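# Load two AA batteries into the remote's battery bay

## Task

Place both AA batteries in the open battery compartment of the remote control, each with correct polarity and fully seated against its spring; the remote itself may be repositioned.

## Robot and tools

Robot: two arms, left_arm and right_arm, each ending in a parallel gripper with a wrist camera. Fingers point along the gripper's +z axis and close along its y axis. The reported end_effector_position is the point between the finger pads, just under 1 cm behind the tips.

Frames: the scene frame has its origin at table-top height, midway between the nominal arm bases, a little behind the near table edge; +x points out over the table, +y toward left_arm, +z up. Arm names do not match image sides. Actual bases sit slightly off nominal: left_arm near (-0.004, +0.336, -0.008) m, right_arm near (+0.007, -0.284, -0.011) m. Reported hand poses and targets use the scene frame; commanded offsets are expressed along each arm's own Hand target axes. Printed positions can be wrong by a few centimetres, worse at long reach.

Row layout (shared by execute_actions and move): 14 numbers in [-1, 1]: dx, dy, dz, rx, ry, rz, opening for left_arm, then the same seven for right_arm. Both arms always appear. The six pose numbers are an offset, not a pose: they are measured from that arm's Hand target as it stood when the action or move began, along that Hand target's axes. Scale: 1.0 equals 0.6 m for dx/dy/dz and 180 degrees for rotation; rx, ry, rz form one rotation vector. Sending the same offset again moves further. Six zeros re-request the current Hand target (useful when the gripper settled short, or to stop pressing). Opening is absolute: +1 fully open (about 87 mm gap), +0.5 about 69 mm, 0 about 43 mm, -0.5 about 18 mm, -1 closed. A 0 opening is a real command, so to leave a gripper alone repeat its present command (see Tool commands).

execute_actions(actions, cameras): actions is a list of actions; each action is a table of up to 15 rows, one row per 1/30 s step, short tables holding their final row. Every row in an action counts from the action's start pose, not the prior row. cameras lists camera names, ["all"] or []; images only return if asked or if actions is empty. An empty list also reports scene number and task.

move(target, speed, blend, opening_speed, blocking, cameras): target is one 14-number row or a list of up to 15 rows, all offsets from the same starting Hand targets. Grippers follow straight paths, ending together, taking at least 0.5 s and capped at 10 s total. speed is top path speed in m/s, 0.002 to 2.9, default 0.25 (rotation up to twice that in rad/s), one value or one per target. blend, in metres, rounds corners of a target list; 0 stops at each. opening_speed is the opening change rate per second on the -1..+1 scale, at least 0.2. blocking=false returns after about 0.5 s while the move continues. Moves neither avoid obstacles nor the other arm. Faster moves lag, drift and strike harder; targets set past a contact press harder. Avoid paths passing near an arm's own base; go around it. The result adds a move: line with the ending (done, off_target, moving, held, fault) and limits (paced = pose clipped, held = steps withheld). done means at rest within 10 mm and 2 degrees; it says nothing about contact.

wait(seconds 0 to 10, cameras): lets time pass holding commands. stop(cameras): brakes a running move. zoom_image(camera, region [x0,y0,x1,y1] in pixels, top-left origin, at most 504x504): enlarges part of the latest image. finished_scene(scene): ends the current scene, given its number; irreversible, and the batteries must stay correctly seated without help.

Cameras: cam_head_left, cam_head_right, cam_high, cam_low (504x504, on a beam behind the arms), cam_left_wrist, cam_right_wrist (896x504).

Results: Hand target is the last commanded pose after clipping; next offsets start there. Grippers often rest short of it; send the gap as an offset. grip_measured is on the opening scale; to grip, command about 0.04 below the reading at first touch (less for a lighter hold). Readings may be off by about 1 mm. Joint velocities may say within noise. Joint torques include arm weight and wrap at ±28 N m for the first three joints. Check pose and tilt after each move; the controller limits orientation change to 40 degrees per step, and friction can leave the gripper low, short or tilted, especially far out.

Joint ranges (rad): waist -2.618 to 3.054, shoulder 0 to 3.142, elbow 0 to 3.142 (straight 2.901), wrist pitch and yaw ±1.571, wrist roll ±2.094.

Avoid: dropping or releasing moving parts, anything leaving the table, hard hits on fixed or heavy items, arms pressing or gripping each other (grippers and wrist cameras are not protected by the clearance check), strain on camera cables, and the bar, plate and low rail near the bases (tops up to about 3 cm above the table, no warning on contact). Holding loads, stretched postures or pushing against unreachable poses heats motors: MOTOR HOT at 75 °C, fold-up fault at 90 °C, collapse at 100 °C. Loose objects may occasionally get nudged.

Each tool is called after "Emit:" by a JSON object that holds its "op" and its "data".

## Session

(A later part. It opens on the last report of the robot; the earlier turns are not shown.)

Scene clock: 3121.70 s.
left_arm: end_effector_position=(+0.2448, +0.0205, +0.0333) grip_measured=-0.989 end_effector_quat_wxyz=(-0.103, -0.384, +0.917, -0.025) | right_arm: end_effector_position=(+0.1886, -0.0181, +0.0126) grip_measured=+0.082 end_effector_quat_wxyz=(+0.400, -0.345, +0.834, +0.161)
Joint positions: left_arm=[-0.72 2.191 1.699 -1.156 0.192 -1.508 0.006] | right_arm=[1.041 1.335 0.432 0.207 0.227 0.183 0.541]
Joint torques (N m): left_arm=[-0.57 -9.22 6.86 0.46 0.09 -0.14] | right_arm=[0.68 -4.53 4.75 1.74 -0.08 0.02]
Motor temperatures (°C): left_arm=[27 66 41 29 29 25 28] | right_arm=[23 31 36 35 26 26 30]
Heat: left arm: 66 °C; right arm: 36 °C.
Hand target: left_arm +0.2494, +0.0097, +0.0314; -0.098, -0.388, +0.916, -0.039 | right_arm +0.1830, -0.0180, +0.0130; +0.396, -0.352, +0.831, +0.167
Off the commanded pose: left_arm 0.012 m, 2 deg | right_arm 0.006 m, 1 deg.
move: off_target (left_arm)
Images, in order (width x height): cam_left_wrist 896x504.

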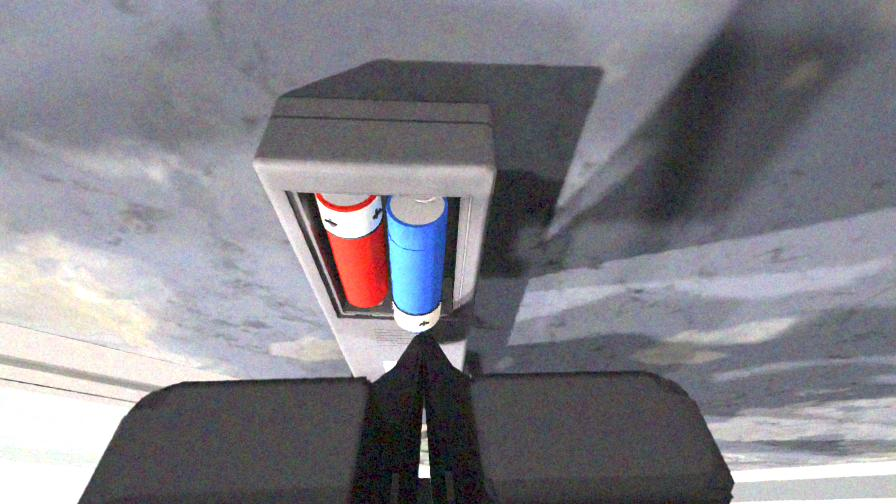

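Emit:
{"op": "move", "data": {"target": [-0.02028, 0, -0.0002, 0, 0, 0, -1, 0, 0, 0, 0, 0, 0, 0.03], "speed": 0.05, "cameras": ["cam_left_wrist", "cam_low"]}}

Emit:
{"op": "zoom_image", "data": {"camera": "cam_left_wrist", "region": [290, 200, 530, 400]}}

Emit:
{"op": "zoom_image", "data": {"camera": "cam_low", "region": [270, 200, 370, 290]}}

Scene clock: 3134.17 s.
left_arm: end_effector_position=(+0.2457, +0.0211, +0.0331) grip_measured=-0.989 end_effector_quat_wxyz=(-0.109, -0.386, +0.916, -0.027) | right_arm: end_effector_position=(+0.1886, -0.0181, +0.0126) grip_measured=+0.082 end_effector_quat_wxyz=(+0.400, -0.345, +0.834, +0.161)
Joint positions: left_arm=[-0.712 2.195 1.699 -1.156 0.205 -1.504 0.006] | right_arm=[1.041 1.335 0.432 0.207 0.227 0.183 0.541]
Joint torques (N m): left_arm=[0.54 -8.98 6.94 0.44 -0.01 0.12] | right_arm=[0.7 -4.49 4.74 1.73 -0.08 0.02]
Motor temperatures (°C): left_arm=[27 64 41 29 29 25 27] | right_arm=[23 31 36 35 26 26 30]
Heat: left arm: 64 °C; right arm: 36 °C.
Hand target: left_arm +0.2576, +0.0183, +0.0289; -0.098, -0.388, +0.916, -0.039 | right_arm +0.1830, -0.0180, +0.0130; +0.396, -0.352, +0.831, +0.167
Off the commanded pose: left_arm 0.013 m, 2 deg | right_arm 0.006 m, 1 deg.
move: off_target (left_arm)
Images, in order (width x height): cam_low 504x504, cam_left_wrist 896x504.

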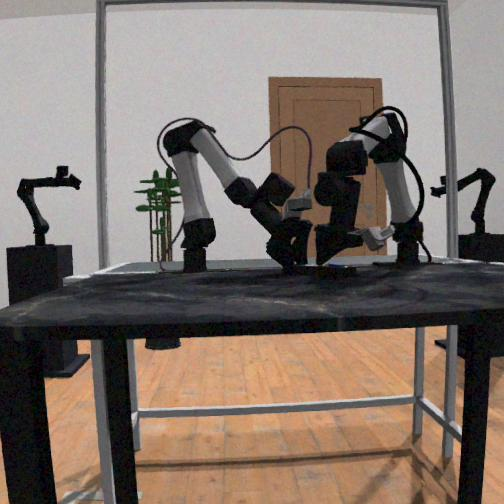

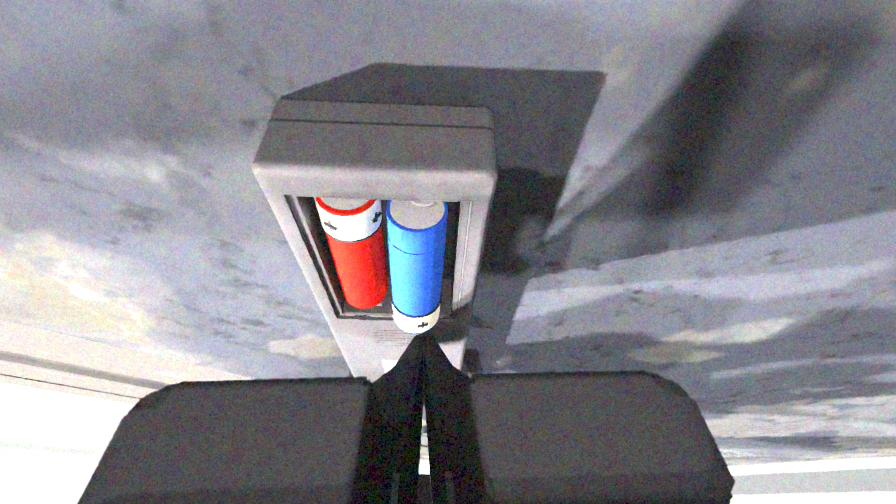

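Scaled by 2.100 from the camera's 896x504 image, which has a finer 1280x720 frame.

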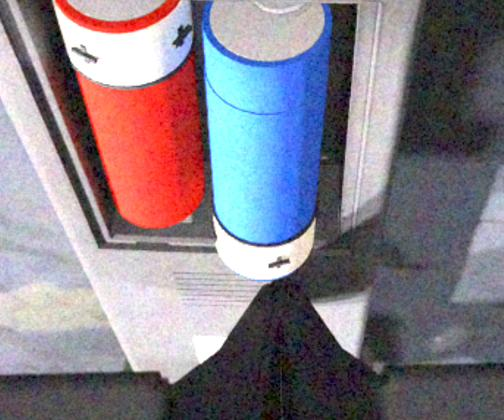

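Scaled by 5.040 from the camera's 504x504 image, which has a finer 720x720 frame.

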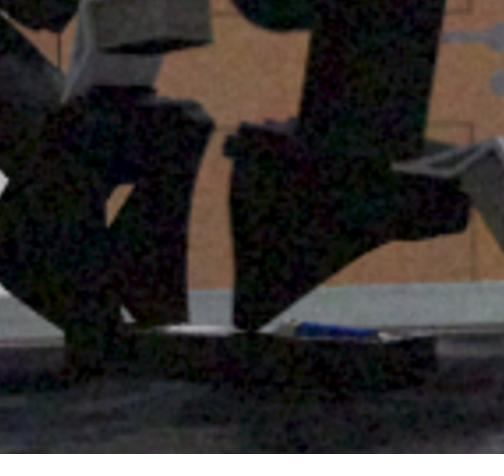

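Emit:
{"op": "move", "data": {"target": [-0.02028, 0, -0.0002, 0, 0, 0, -1, 0, 0, 0, 0, 0, 0, 0.03], "speed": 0.05, "cameras": ["cam_left_wrist", "cam_low"]}}

Emit:
{"op": "zoom_image", "data": {"camera": "cam_left_wrist", "region": [290, 200, 530, 400]}}

Emit:
{"op": "zoom_image", "data": {"camera": "cam_low", "region": [270, 200, 370, 290]}}

Scene clock: 3139.47 s.
left_arm: end_effector_position=(+0.2508, +0.0252, +0.0331) grip_measured=-0.989 end_effector_quat_wxyz=(-0.117, -0.385, +0.915, -0.033) | right_arm: end_effector_position=(+0.1886, -0.0181, +0.0126) grip_measured=+0.082 end_effector_quat_wxyz=(+0.400, -0.345, +0.834, +0.161)
Joint positions: left_arm=[-0.689 2.198 1.699 -1.153 0.221 -1.478 0.006] | right_arm=[1.041 1.335 0.432 0.207 0.227 0.183 0.541]
Joint torques (N m): left_arm=[0.96 -8.72 7.21 0.41 -0.21 0.15] | right_arm=[0.7 -4.52 4.72 1.74 -0.08 0.02]
Motor temperatures (°C): left_arm=[27 64 41 29 29 25 27] | right_arm=[23 31 36 35 26 26 30]
Heat: left arm: 64 °C; right arm: 36 °C.
Hand target: left_arm +0.2659, +0.0268, +0.0265; -0.098, -0.388, +0.916, -0.039 | right_arm +0.1830, -0.0180, +0.0130; +0.396, -0.352, +0.831, +0.167
Off the commanded pose: left_arm 0.017 m, 2 deg | right_arm 0.006 m, 1 deg.
move: off_target (left_arm)
Images, in order (width x height): cam_low 504x504, cam_left_wrist 896x504.

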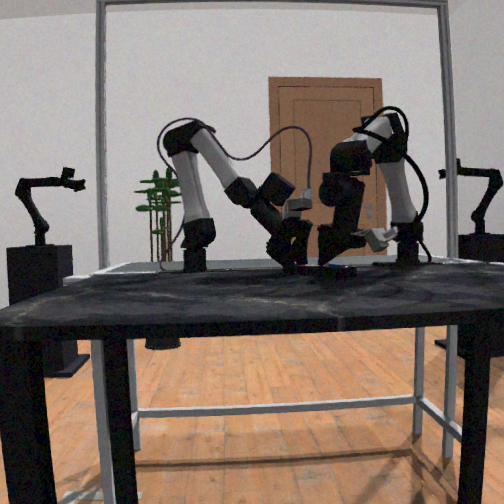

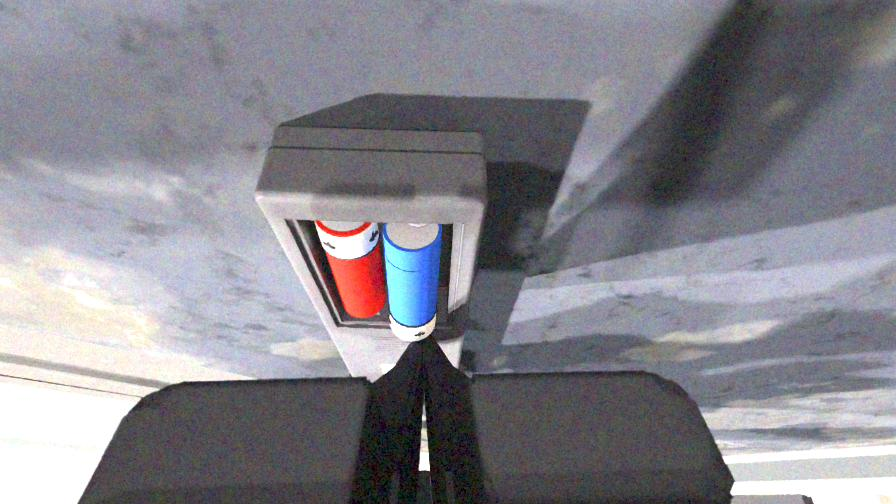

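Scaled by 2.100 from the camera's 896x504 image, which has a finer 1280x720 frame.

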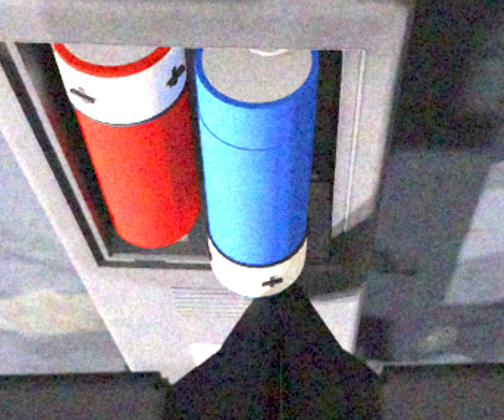

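Scaled by 5.040 from the camera's 504x504 image, which has a finer 720x720 frame.

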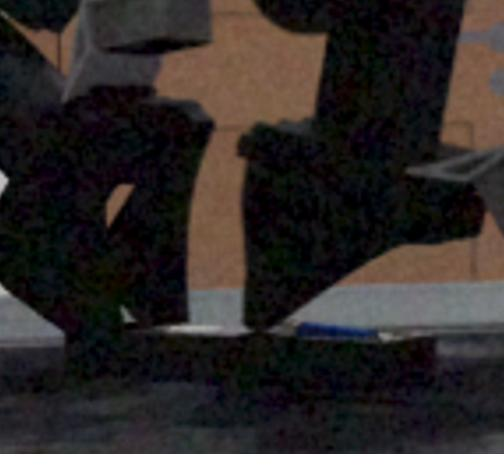

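Emit:
{"op": "move", "data": {"target": [-0.02028, 0.00998, -0.0002, 0, 0, 0, -1, 0, 0, 0, 0, 0, 0, 0.03], "speed": 0.05, "cameras": ["cam_left_wrist", "cam_low"]}}

Emit:
{"op": "zoom_image", "data": {"camera": "cam_left_wrist", "region": [290, 200, 530, 400]}}

Emit:
{"op": "zoom_image", "data": {"camera": "cam_low", "region": [290, 220, 370, 290]}}

Scene clock: 3151.73 s.
left_arm: end_effector_position=(+0.2535, +0.0270, +0.0345) grip_measured=-0.989 end_effector_quat_wxyz=(-0.129, -0.383, +0.913, -0.044) | right_arm: end_effector_position=(+0.1885, -0.0180, +0.0126) grip_measured=+0.082 end_effector_quat_wxyz=(+0.400, -0.346, +0.833, +0.161)
Joint positions: left_arm=[-0.67 2.198 1.694 -1.147 0.252 -1.457 0.006] | right_arm=[1.041 1.335 0.432 0.207 0.225 0.182 0.541]
Joint torques (N m): left_arm=[1.74 -9.87 4.78 0.43 -0.55 0.15] | right_arm=[0.72 -4.51 4.77 1.74 -0.08 0.03]
Motor temperatures (°C): left_arm=[27 63 41 29 29 25 27] | right_arm=[23 31 36 35 26 26 30]
Heat: left arm: 63 °C; right arm: 36 °C.
Hand target: left_arm +0.2699, +0.0396, +0.0241; -0.098, -0.388, +0.916, -0.039 | right_arm +0.1830, -0.0180, +0.0130; +0.396, -0.352, +0.831, +0.167
Off the commanded pose: left_arm 0.023 m, 4 deg | right_arm 0.006 m, 1 deg.
move: off_target (left_arm)
Images, in order (width x height): cam_low 504x504, cam_left_wrist 896x504.

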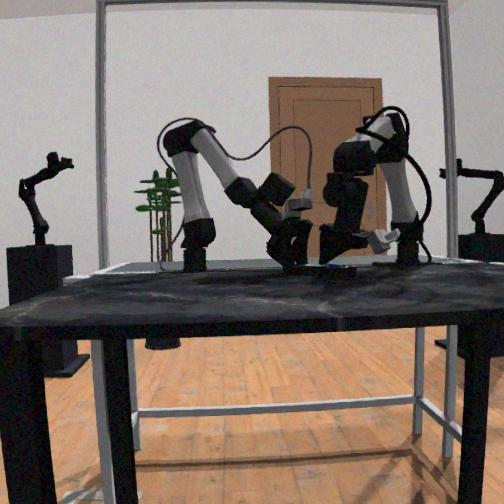

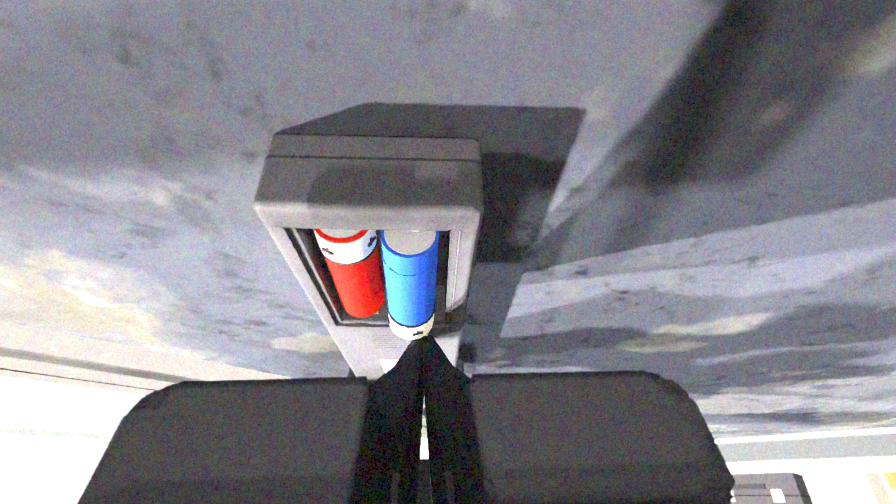

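Scaled by 2.100 from the camera's 896x504 image, which has a finer 1280x720 frame.

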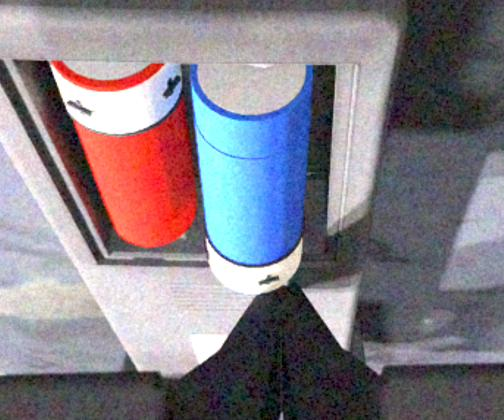

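Scaled by 6.300 from the camera's 504x504 image, which has a finer 720x720 frame.

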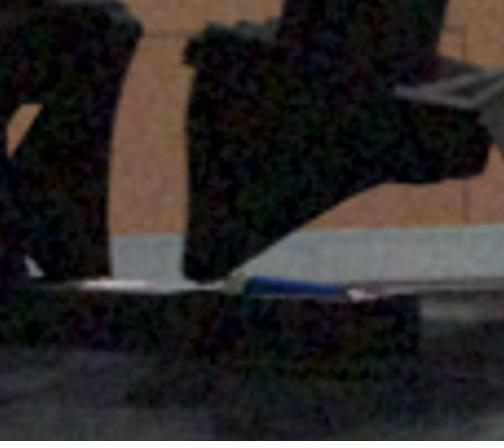

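Emit:
{"op": "move", "data": {"target": [0.02538, 0.01668, 0.00955, 0, 0, 0, -1, 0, 0, 0, 0, 0, 0, 0.03], "speed": 0.05, "cameras": ["cam_left_wrist"]}}

Emit:
{"op": "zoom_image", "data": {"camera": "cam_left_wrist", "region": [290, 200, 530, 400]}}

Scene clock: 3163.37 s.
left_arm: end_effector_position=(+0.2486, +0.0270, +0.0317) grip_measured=-0.989 end_effector_quat_wxyz=(-0.126, -0.380, +0.915, -0.057) | right_arm: end_effector_position=(+0.1873, -0.0172, +0.0124) grip_measured=+0.082 end_effector_quat_wxyz=(+0.399, -0.350, +0.832, +0.163)
Joint positions: left_arm=[-0.674 2.162 1.625 -1.086 0.26 -1.457 0.006] | right_arm=[1.042 1.335 0.432 0.207 0.219 0.177 0.541]
Joint torques (N m): left_arm=[-0.38 -10.3 3.63 0.34 -0.61 -0.11] | right_arm=[0.7 -4.48 4.74 1.75 -0.08 0.01]
Motor temperatures (°C): left_arm=[27 64 41 29 29 25 27] | right_arm=[23 31 36 35 26 26 30]
Heat: left arm: 64 °C; right arm: 36 °C.
Hand target: left_arm +0.2515, +0.0350, +0.0217; -0.098, -0.388, +0.916, -0.039 | right_arm +0.1830, -0.0180, +0.0130; +0.396, -0.352, +0.831, +0.167
Off the commanded pose: left_arm 0.013 m, 4 deg | right_arm 0.004 m, 1 deg.
move: off_target (left_arm)
Images, in order (width x height): cam_left_wrist 896x504.

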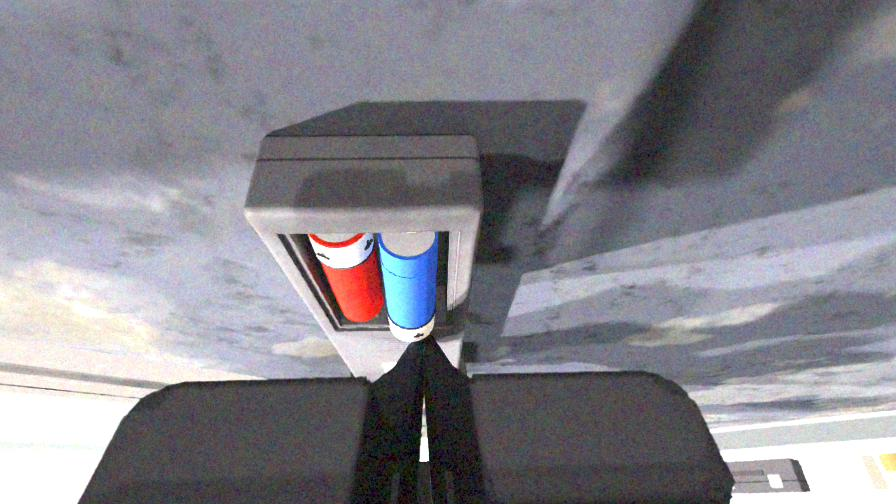

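Scaled by 2.100 from the camera's 896x504 image, which has a finer 1280x720 frame.

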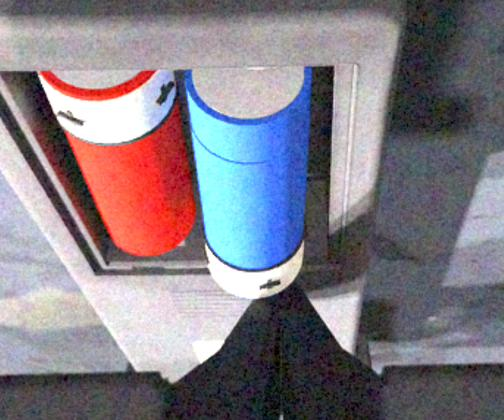

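Emit:
{"op": "move", "data": {"target": [0.03157, 0.00335, -0.00628, 0, 0, 0, -0.75, 0, 0, 0, 0, 0, 0, 0.03], "speed": 0.05, "opening_speed": 0.4, "cameras": ["cam_left_wrist", "cam_right_wrist", "cam_low"]}}

Emit:
{"op": "zoom_image", "data": {"camera": "cam_left_wrist", "region": [290, 200, 530, 400]}}

Emit:
{"op": "zoom_image", "data": {"camera": "cam_low", "region": [290, 220, 370, 290]}}

Scene clock: 3190.37 s.
left_arm: end_effector_position=(+0.2429, +0.0248, +0.0322) grip_measured=-0.750 end_effector_quat_wxyz=(-0.111, -0.386, +0.915, -0.047) | right_arm: end_effector_position=(+0.1873, -0.0172, +0.0124) grip_measured=+0.082 end_effector_quat_wxyz=(+0.399, -0.350, +0.832, +0.163)
Joint positions: left_arm=[-0.702 2.145 1.613 -1.086 0.224 -1.497 0.125] | right_arm=[1.042 1.335 0.432 0.207 0.219 0.177 0.541]
Joint torques (N m): left_arm=[-1.36 -10.73 4.15 0.28 -0.21 -0.17] | right_arm=[0.69 -4.49 4.75 1.74 -0.09 0.03]
Motor temperatures (°C): left_arm=[27 61 40 29 29 25 27] | right_arm=[23 31 36 35 26 26 30]
Heat: left arm: 61 °C; right arm: 36 °C.
Hand target: left_arm +0.2378, +0.0236, +0.0294; -0.098, -0.388, +0.916, -0.039 | right_arm +0.1830, -0.0180, +0.0130; +0.396, -0.352, +0.831, +0.167
Off the commanded pose: left_arm 0.006 m, 2 deg | right_arm 0.004 m, 1 deg.
move: done
Images, in order (width x height): cam_low 504x504, cam_left_wrist 896x504, cam_right_wrist 896x504.

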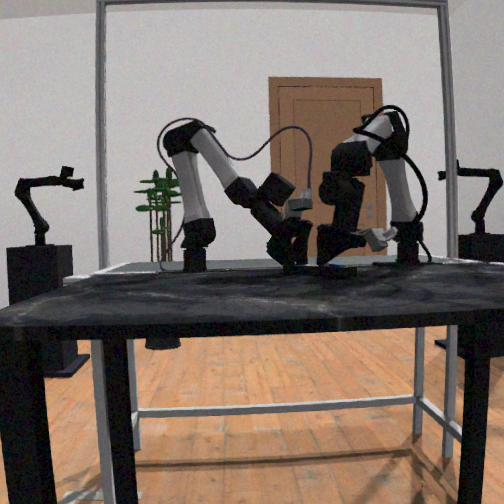

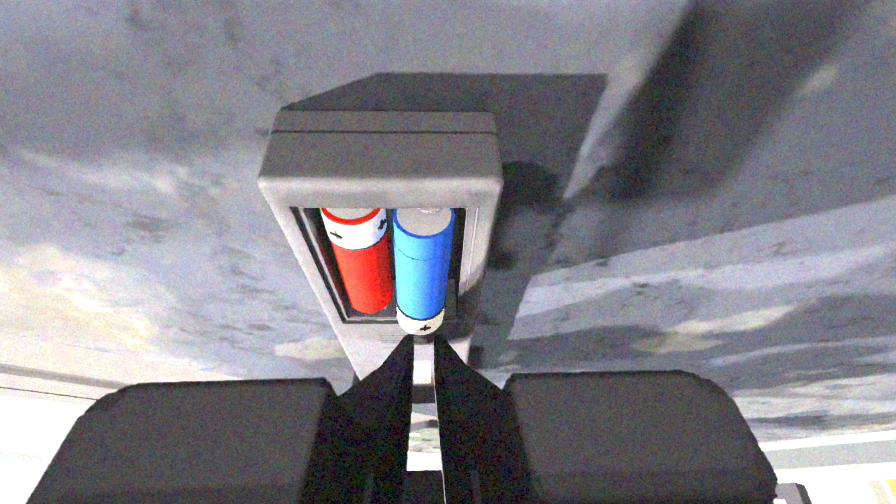

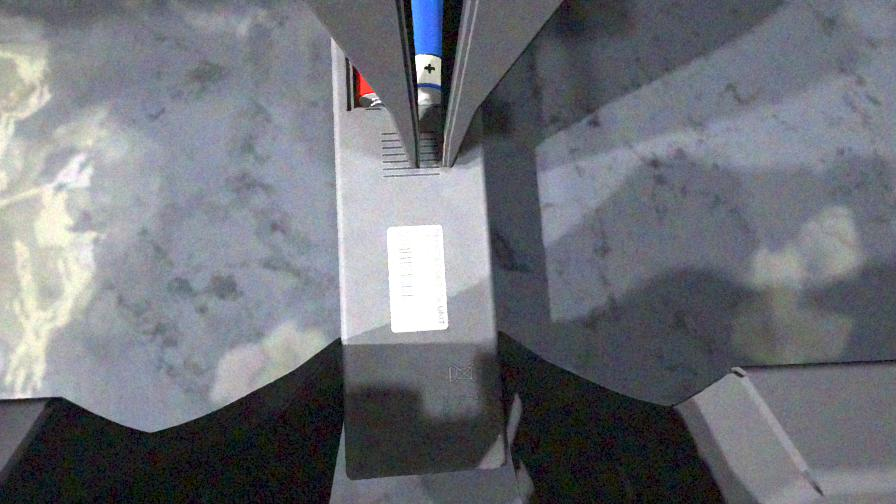

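Scaled by 2.100 from the camera's 896x504 image, which has a finer 1280x720 frame.

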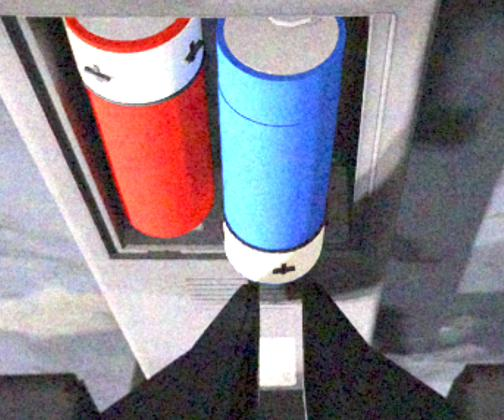

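Scaled by 6.300 from the camera's 504x504 image, which has a finer 720x720 frame.

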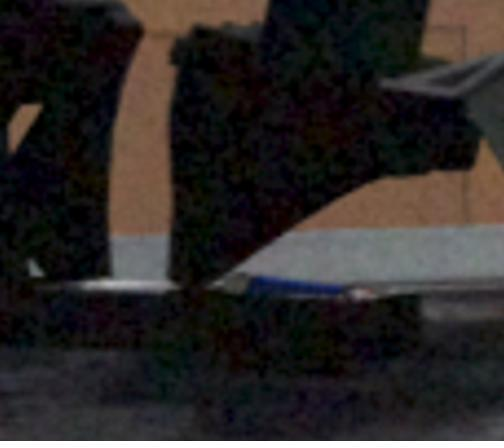

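Emit:
{"op": "move", "data": {"target": [-0.02127, -0.0087, 0.0038, 0, -0.0278, 0, -0.75, 0, 0, 0, 0, 0, 0, 0.03], "speed": 0.05, "cameras": ["cam_left_wrist", "cam_low"]}}

Emit:
{"op": "zoom_image", "data": {"camera": "cam_left_wrist", "region": [290, 200, 530, 400]}}

Emit:
{"op": "zoom_image", "data": {"camera": "cam_low", "region": [290, 220, 370, 290]}}

Scene clock: 3205.00 s.
left_arm: end_effector_position=(+0.2426, +0.0252, +0.0315) grip_measured=-0.750 end_effector_quat_wxyz=(-0.095, -0.383, +0.918, -0.040) | right_arm: end_effector_position=(+0.1873, -0.0172, +0.0124) grip_measured=+0.082 end_effector_quat_wxyz=(+0.399, -0.350, +0.832, +0.163)
Joint positions: left_arm=[-0.716 2.142 1.616 -1.089 0.191 -1.503 0.125] | right_arm=[1.042 1.335 0.432 0.207 0.219 0.177 0.541]
Joint torques (N m): left_arm=[-0.84 -9.17 6.83 0.23 -0.82 -0.16] | right_arm=[0.69 -4.52 4.72 1.74 -0.08 0.03]
Motor temperatures (°C): left_arm=[27 61 39 29 29 25 27] | right_arm=[23 31 36 35 26 26 30]
Heat: left arm: 61 °C; right arm: 36 °C.
Hand target: left_arm +0.2499, +0.0286, +0.0244; -0.058, -0.389, +0.919, -0.022 | right_arm +0.1830, -0.0180, +0.0130; +0.396, -0.352, +0.831, +0.167
Off the commanded pose: left_arm 0.011 m, 5 deg | right_arm 0.004 m, 1 deg.
move: off_target (left_arm)
Images, in order (width x height): cam_low 504x504, cam_left_wrist 896x504.

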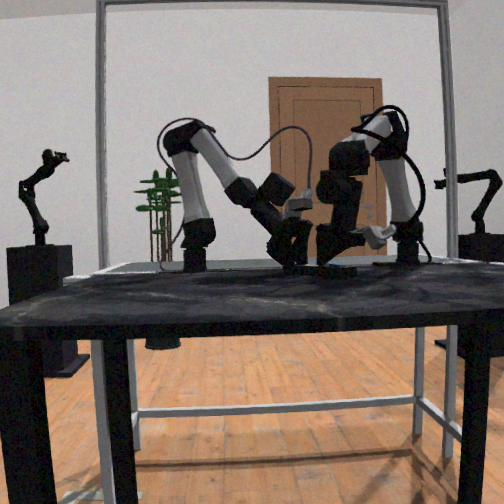

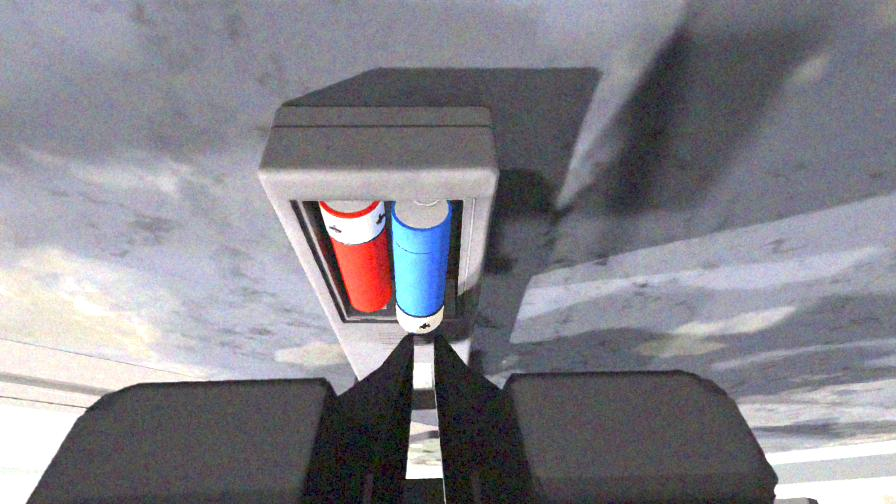

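Scaled by 2.100 from the camera's 896x504 image, which has a finer 1280x720 frame.

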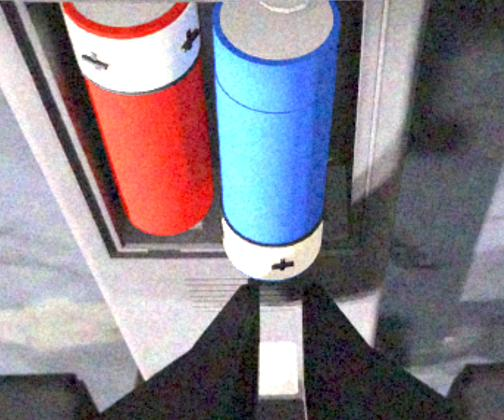

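Scaled by 6.300 from the camera's 504x504 image, which has a finer 720x720 frame.

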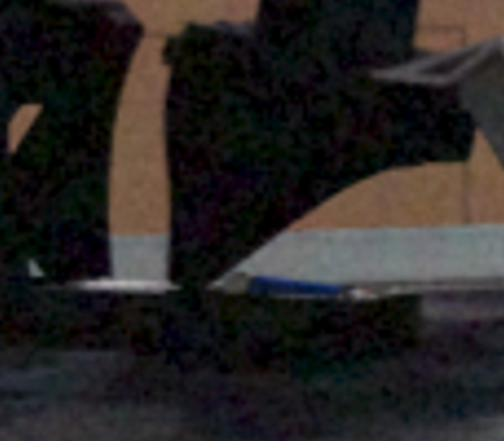

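Emit:
{"op": "move", "data": {"target": [-0.01588, 0, -0.00975, 0, 0, 0, -0.75, 0, 0, 0, 0, 0, 0, 0.03], "speed": 0.05, "cameras": ["cam_left_wrist", "cam_low"]}}

Emit:
{"op": "zoom_image", "data": {"camera": "cam_left_wrist", "region": [290, 200, 530, 400]}}

Emit:
{"op": "zoom_image", "data": {"camera": "cam_low", "region": [290, 220, 370, 290]}}

Scene clock: 3216.43 s.
left_arm: end_effector_position=(+0.2428, +0.0252, +0.0323) grip_measured=-0.750 end_effector_quat_wxyz=(-0.093, -0.382, +0.919, -0.039) | right_arm: end_effector_position=(+0.1873, -0.0172, +0.0124) grip_measured=+0.082 end_effector_quat_wxyz=(+0.399, -0.350, +0.832, +0.163)
Joint positions: left_arm=[-0.717 2.142 1.621 -1.094 0.186 -1.503 0.125] | right_arm=[1.042 1.335 0.432 0.207 0.219 0.177 0.541]
Joint torques (N m): left_arm=[0.62 -9.31 8.03 0.09 -0.78 0.08] | right_arm=[0.7 -4.49 4.72 1.74 -0.09 0.02]
Motor temperatures (°C): left_arm=[27 62 39 29 29 25 27] | right_arm=[23 31 36 35 26 26 30]
Heat: left arm: 62 °C; right arm: 36 °C.
Hand target: left_arm +0.2569, +0.0359, +0.0291; -0.058, -0.389, +0.919, -0.022 | right_arm +0.1830, -0.0180, +0.0130; +0.396, -0.352, +0.831, +0.167
Off the commanded pose: left_arm 0.018 m, 5 deg | right_arm 0.004 m, 1 deg.
move: off_target (left_arm)
Images, in order (width x height): cam_low 504x504, cam_left_wrist 896x504.

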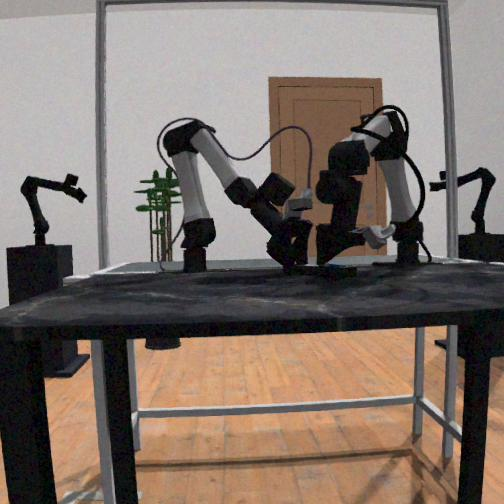

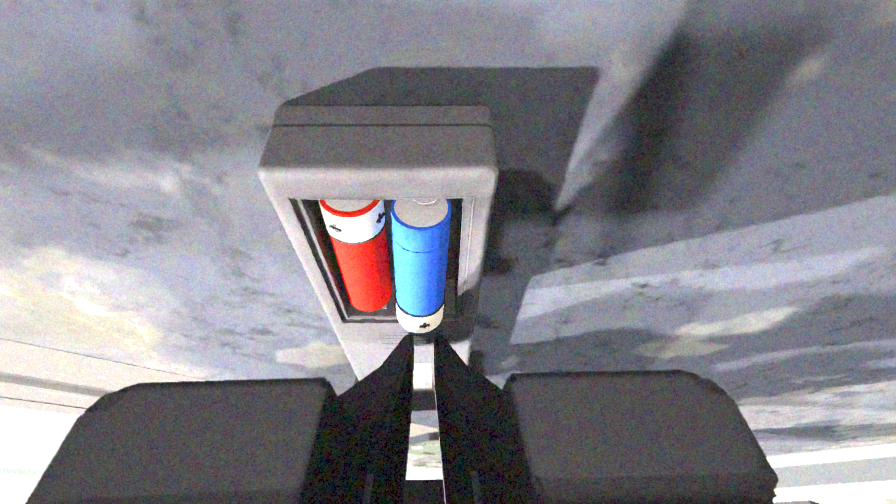

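Scaled by 2.100 from the camera's 896x504 image, which has a finer 1280x720 frame.

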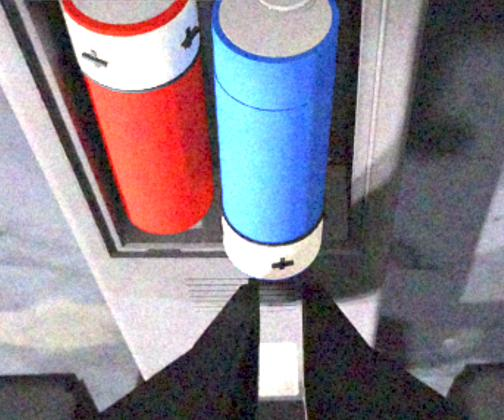

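Scaled by 6.300 from the camera's 504x504 image, which has a finer 720x720 frame.

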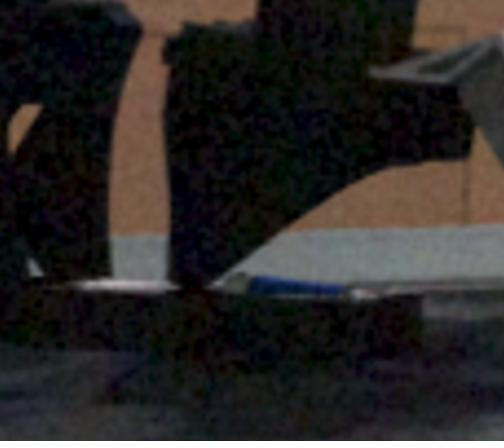

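Emit:
{"op": "move", "data": {"target": [-0.0165, -0.005, 0.0035, 0, 0, 0, -0.75, 0, 0, 0, 0, 0, 0, 0.03], "speed": 0.05, "cameras": ["cam_left_wrist", "cam_low"]}}

Emit:
{"op": "zoom_image", "data": {"camera": "cam_left_wrist", "region": [290, 200, 530, 400]}}

Emit:
{"op": "zoom_image", "data": {"camera": "cam_low", "region": [290, 220, 370, 290]}}

Scene clock: 3224.73 s.
left_arm: end_effector_position=(+0.2486, +0.0319, +0.0327) grip_measured=-0.750 end_effector_quat_wxyz=(-0.091, -0.385, +0.918, -0.036) | right_arm: end_effector_position=(+0.1873, -0.0172, +0.0124) grip_measured=+0.082 end_effector_quat_wxyz=(+0.399, -0.350, +0.832, +0.163)
Joint positions: left_arm=[-0.697 2.144 1.627 -1.104 0.18 -1.489 0.125] | right_arm=[1.042 1.335 0.432 0.207 0.219 0.177 0.541]
Joint torques (N m): left_arm=[0.88 -8.01 8.79 0.16 -0.74 0.14] | right_arm=[0.7 -4.51 4.77 1.74 -0.09 0.02]
Motor temperatures (°C): left_arm=[27 63 40 29 30 25 27] | right_arm=[23 31 36 35 26 26 30]
Heat: left arm: 63 °C; right arm: 36 °C.
Hand target: left_arm +0.2658, +0.0407, +0.0258; -0.058, -0.389, +0.919, -0.022 | right_arm +0.1830, -0.0180, +0.0130; +0.396, -0.352, +0.831, +0.167
Off the commanded pose: left_arm 0.020 m, 4 deg | right_arm 0.004 m, 1 deg.
move: off_target (left_arm)
Images, in order (width x height): cam_low 504x504, cam_left_wrist 896x504.

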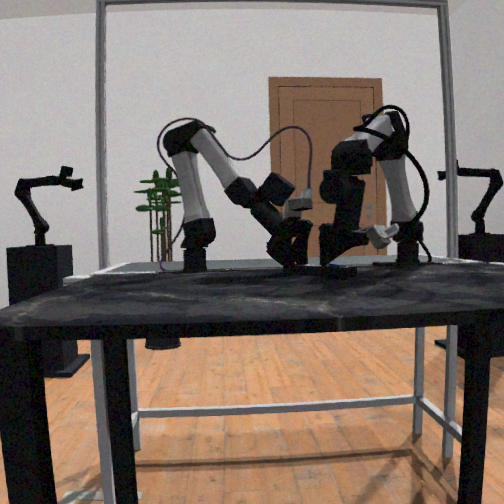

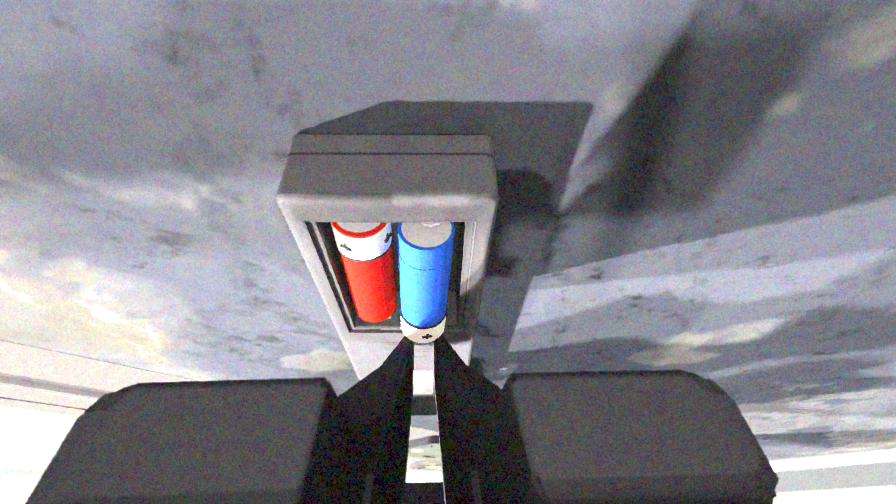

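Scaled by 2.100 from the camera's 896x504 image, which has a finer 1280x720 frame.

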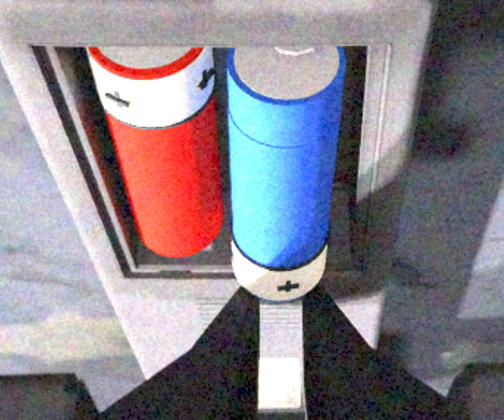

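Scaled by 6.300 from the camera's 504x504 image, which has a finer 720x720 frame.

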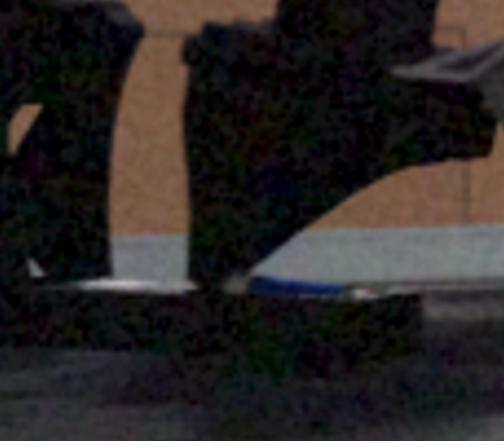

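Emit:
{"op": "move", "data": {"target": [0.0004, -0.0134, 0.0043, 0, 0, 0, -0.75, 0, 0, 0, 0, 0, 0, 0.03], "speed": 0.05, "cameras": ["cam_left_wrist", "cam_right_wrist", "cam_low"]}}

Emit:
{"op": "zoom_image", "data": {"camera": "cam_left_wrist", "region": [290, 200, 530, 400]}}

Emit:
{"op": "zoom_image", "data": {"camera": "cam_right_wrist", "region": [300, 0, 600, 200]}}

Scene clock: 3239.27 s.
left_arm: end_effector_position=(+0.2502, +0.0306, +0.0322) grip_measured=-0.750 end_effector_quat_wxyz=(-0.096, -0.385, +0.918, -0.027) | right_arm: end_effector_position=(+0.1881, -0.0178, +0.0125) grip_measured=+0.082 end_effector_quat_wxyz=(+0.399, -0.348, +0.833, +0.162)
Joint positions: left_arm=[-0.697 2.173 1.67 -1.14 0.18 -1.486 0.125] | right_arm=[1.041 1.335 0.432 0.207 0.222 0.178 0.541]
Joint torques (N m): left_arm=[0.66 -7.73 8.8 0.37 -0.73 0.09] | right_arm=[0.69 -4.49 4.72 1.73 -0.09 0.02]
Motor temperatures (°C): left_arm=[27 60 40 29 30 25 27] | right_arm=[23 31 36 35 26 26 30]
Heat: left arm: 60 °C; right arm: 36 °C.
Hand target: left_arm +0.2711, +0.0347, +0.0232; -0.058, -0.389, +0.919, -0.022 | right_arm +0.1830, -0.0180, +0.0130; +0.396, -0.352, +0.831, +0.167
Off the commanded pose: left_arm 0.023 m, 5 deg | right_arm 0.005 m, 1 deg.
move: off_target (left_arm)
Images, in order (width x height): cam_low 504x504, cam_left_wrist 896x504, cam_right_wrist 896x504.

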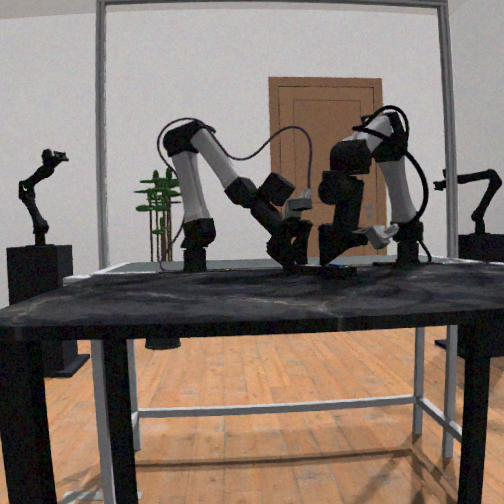

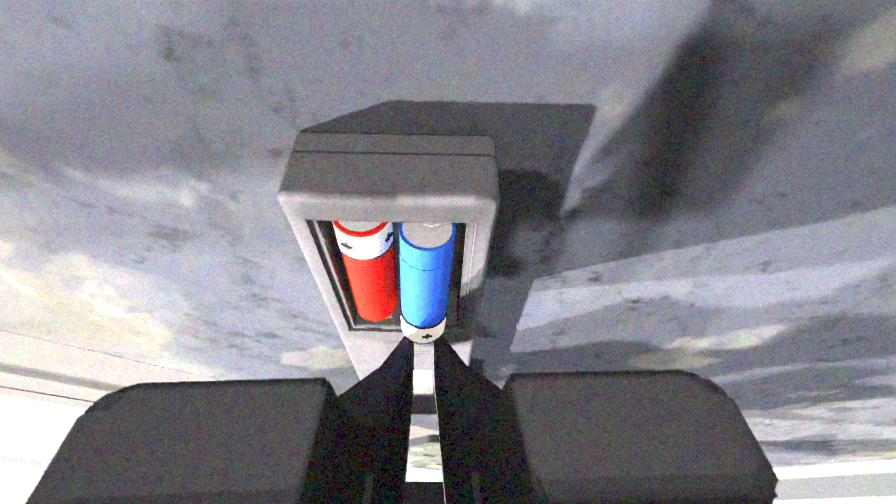

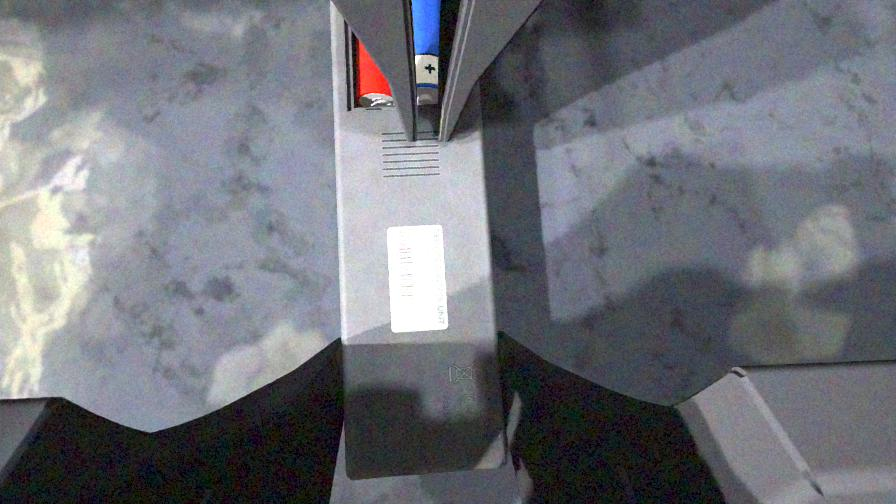

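Scaled by 2.100 from the camera's 896x504 image, which has a finer 1280x720 frame.

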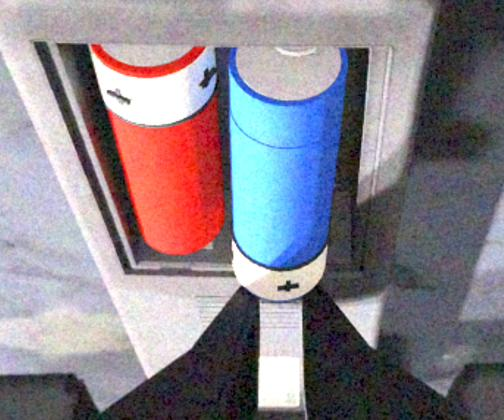

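Scaled by 1.680 from the camera's 896x504 image, which has a finer 1280x720 frame.

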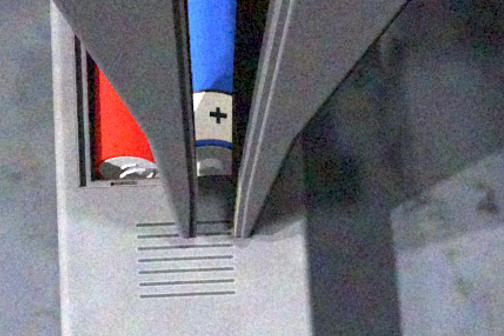

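Emit:
{"op": "move", "data": {"target": [-0.0205, 0, -0.0012, 0, -0.0167, 0, -0.75, 0, 0, 0, 0, 0, 0, 0.03], "speed": 0.05, "cameras": ["cam_left_wrist", "cam_right_wrist", "cam_low"]}}

Emit:
{"op": "zoom_image", "data": {"camera": "cam_left_wrist", "region": [290, 200, 530, 400]}}

Emit:
{"op": "zoom_image", "data": {"camera": "cam_right_wrist", "region": [300, 0, 600, 200]}}

Emit:
{"op": "zoom_image", "data": {"camera": "cam_low", "region": [290, 220, 370, 290]}}

Scene clock: 3251.07 s.
left_arm: end_effector_position=(+0.2511, +0.0312, +0.0325) grip_measured=-0.750 end_effector_quat_wxyz=(-0.093, -0.383, +0.919, -0.026) | right_arm: end_effector_position=(+0.1881, -0.0178, +0.0125) grip_measured=+0.082 end_effector_quat_wxyz=(+0.399, -0.348, +0.833, +0.162)
Joint positions: left_arm=[-0.697 2.173 1.673 -1.141 0.174 -1.481 0.125] | right_arm=[1.041 1.335 0.432 0.207 0.222 0.178 0.541]
Joint torques (N m): left_arm=[1.33 -8.14 9.17 0.33 -1.26 0.11] | right_arm=[0.72 -4.51 4.74 1.74 -0.08 0.02]
Motor temperatures (°C): left_arm=[27 58 42 29 30 25 27] | right_arm=[23 31 36 35 26 26 30]
Heat: left arm: 58 °C; right arm: 36 °C.
Hand target: left_arm +0.2797, +0.0436, +0.0224; -0.033, -0.390, +0.920, -0.012 | right_arm +0.1830, -0.0180, +0.0130; +0.396, -0.352, +0.831, +0.167
Off the commanded pose: left_arm 0.033 m, 7 deg | right_arm 0.005 m, 1 deg.
move: off_target (left_arm)
Images, in order (width x height): cam_low 504x504, cam_left_wrist 896x504, cam_right_wrist 896x504.

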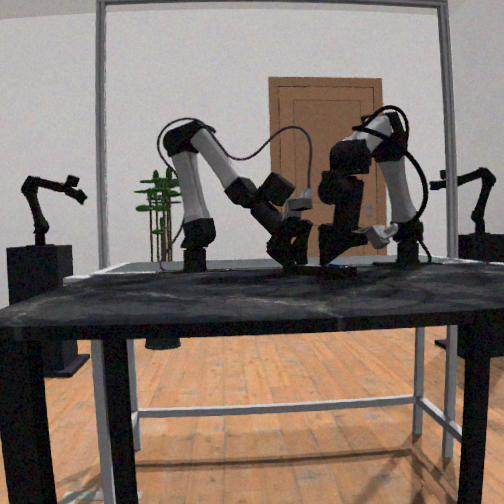

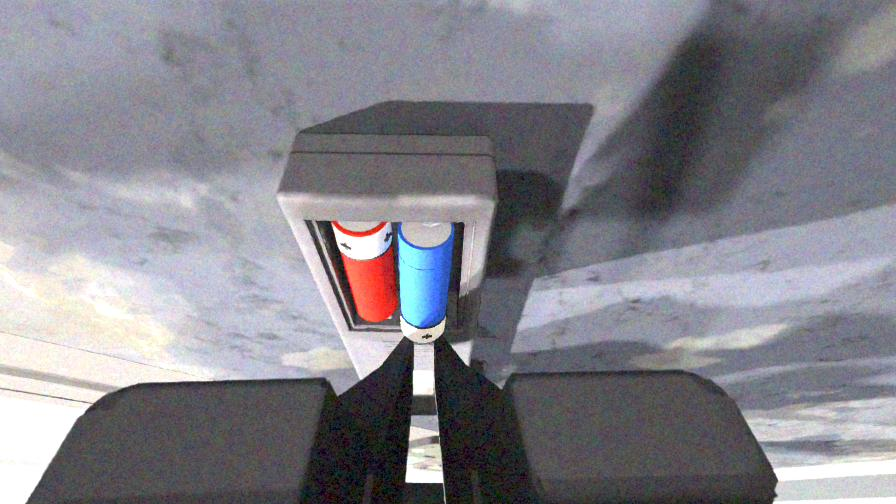

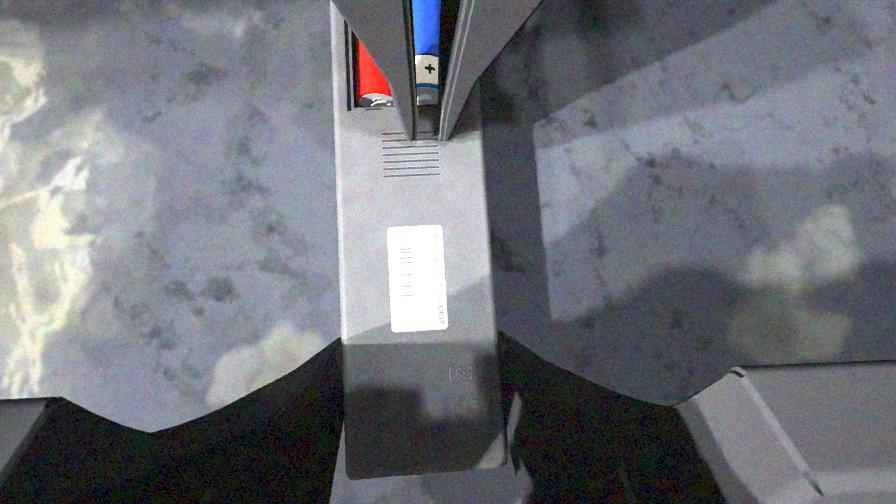

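Scaled by 2.100 from the camera's 896x504 image, which has a finer 1280x720 frame.

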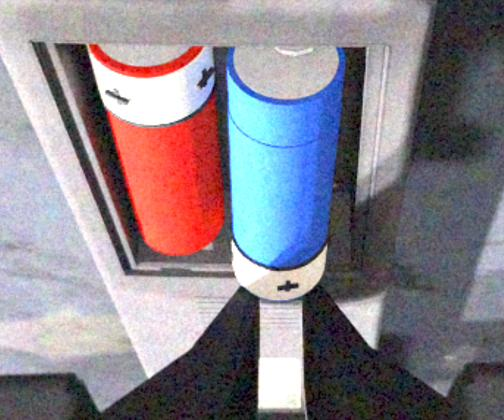

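Scaled by 1.680 from the camera's 896x504 image, which has a finer 1280x720 frame.

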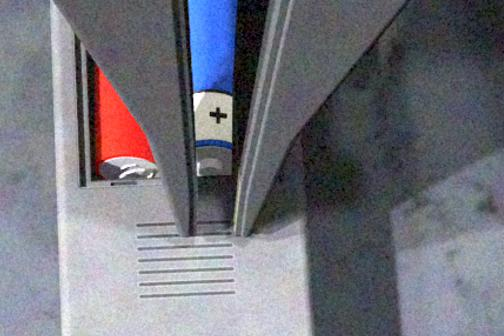

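Scaled by 6.300 from the camera's 504x504 image, which has a finer 720x720 frame.

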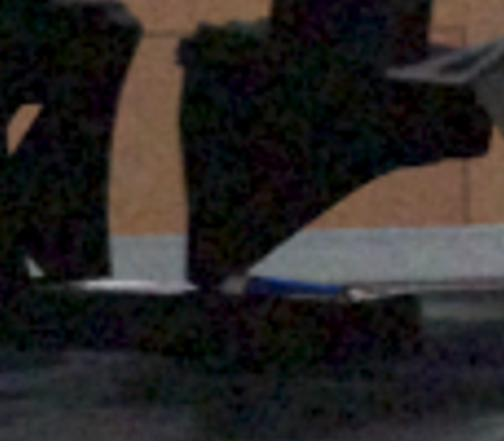

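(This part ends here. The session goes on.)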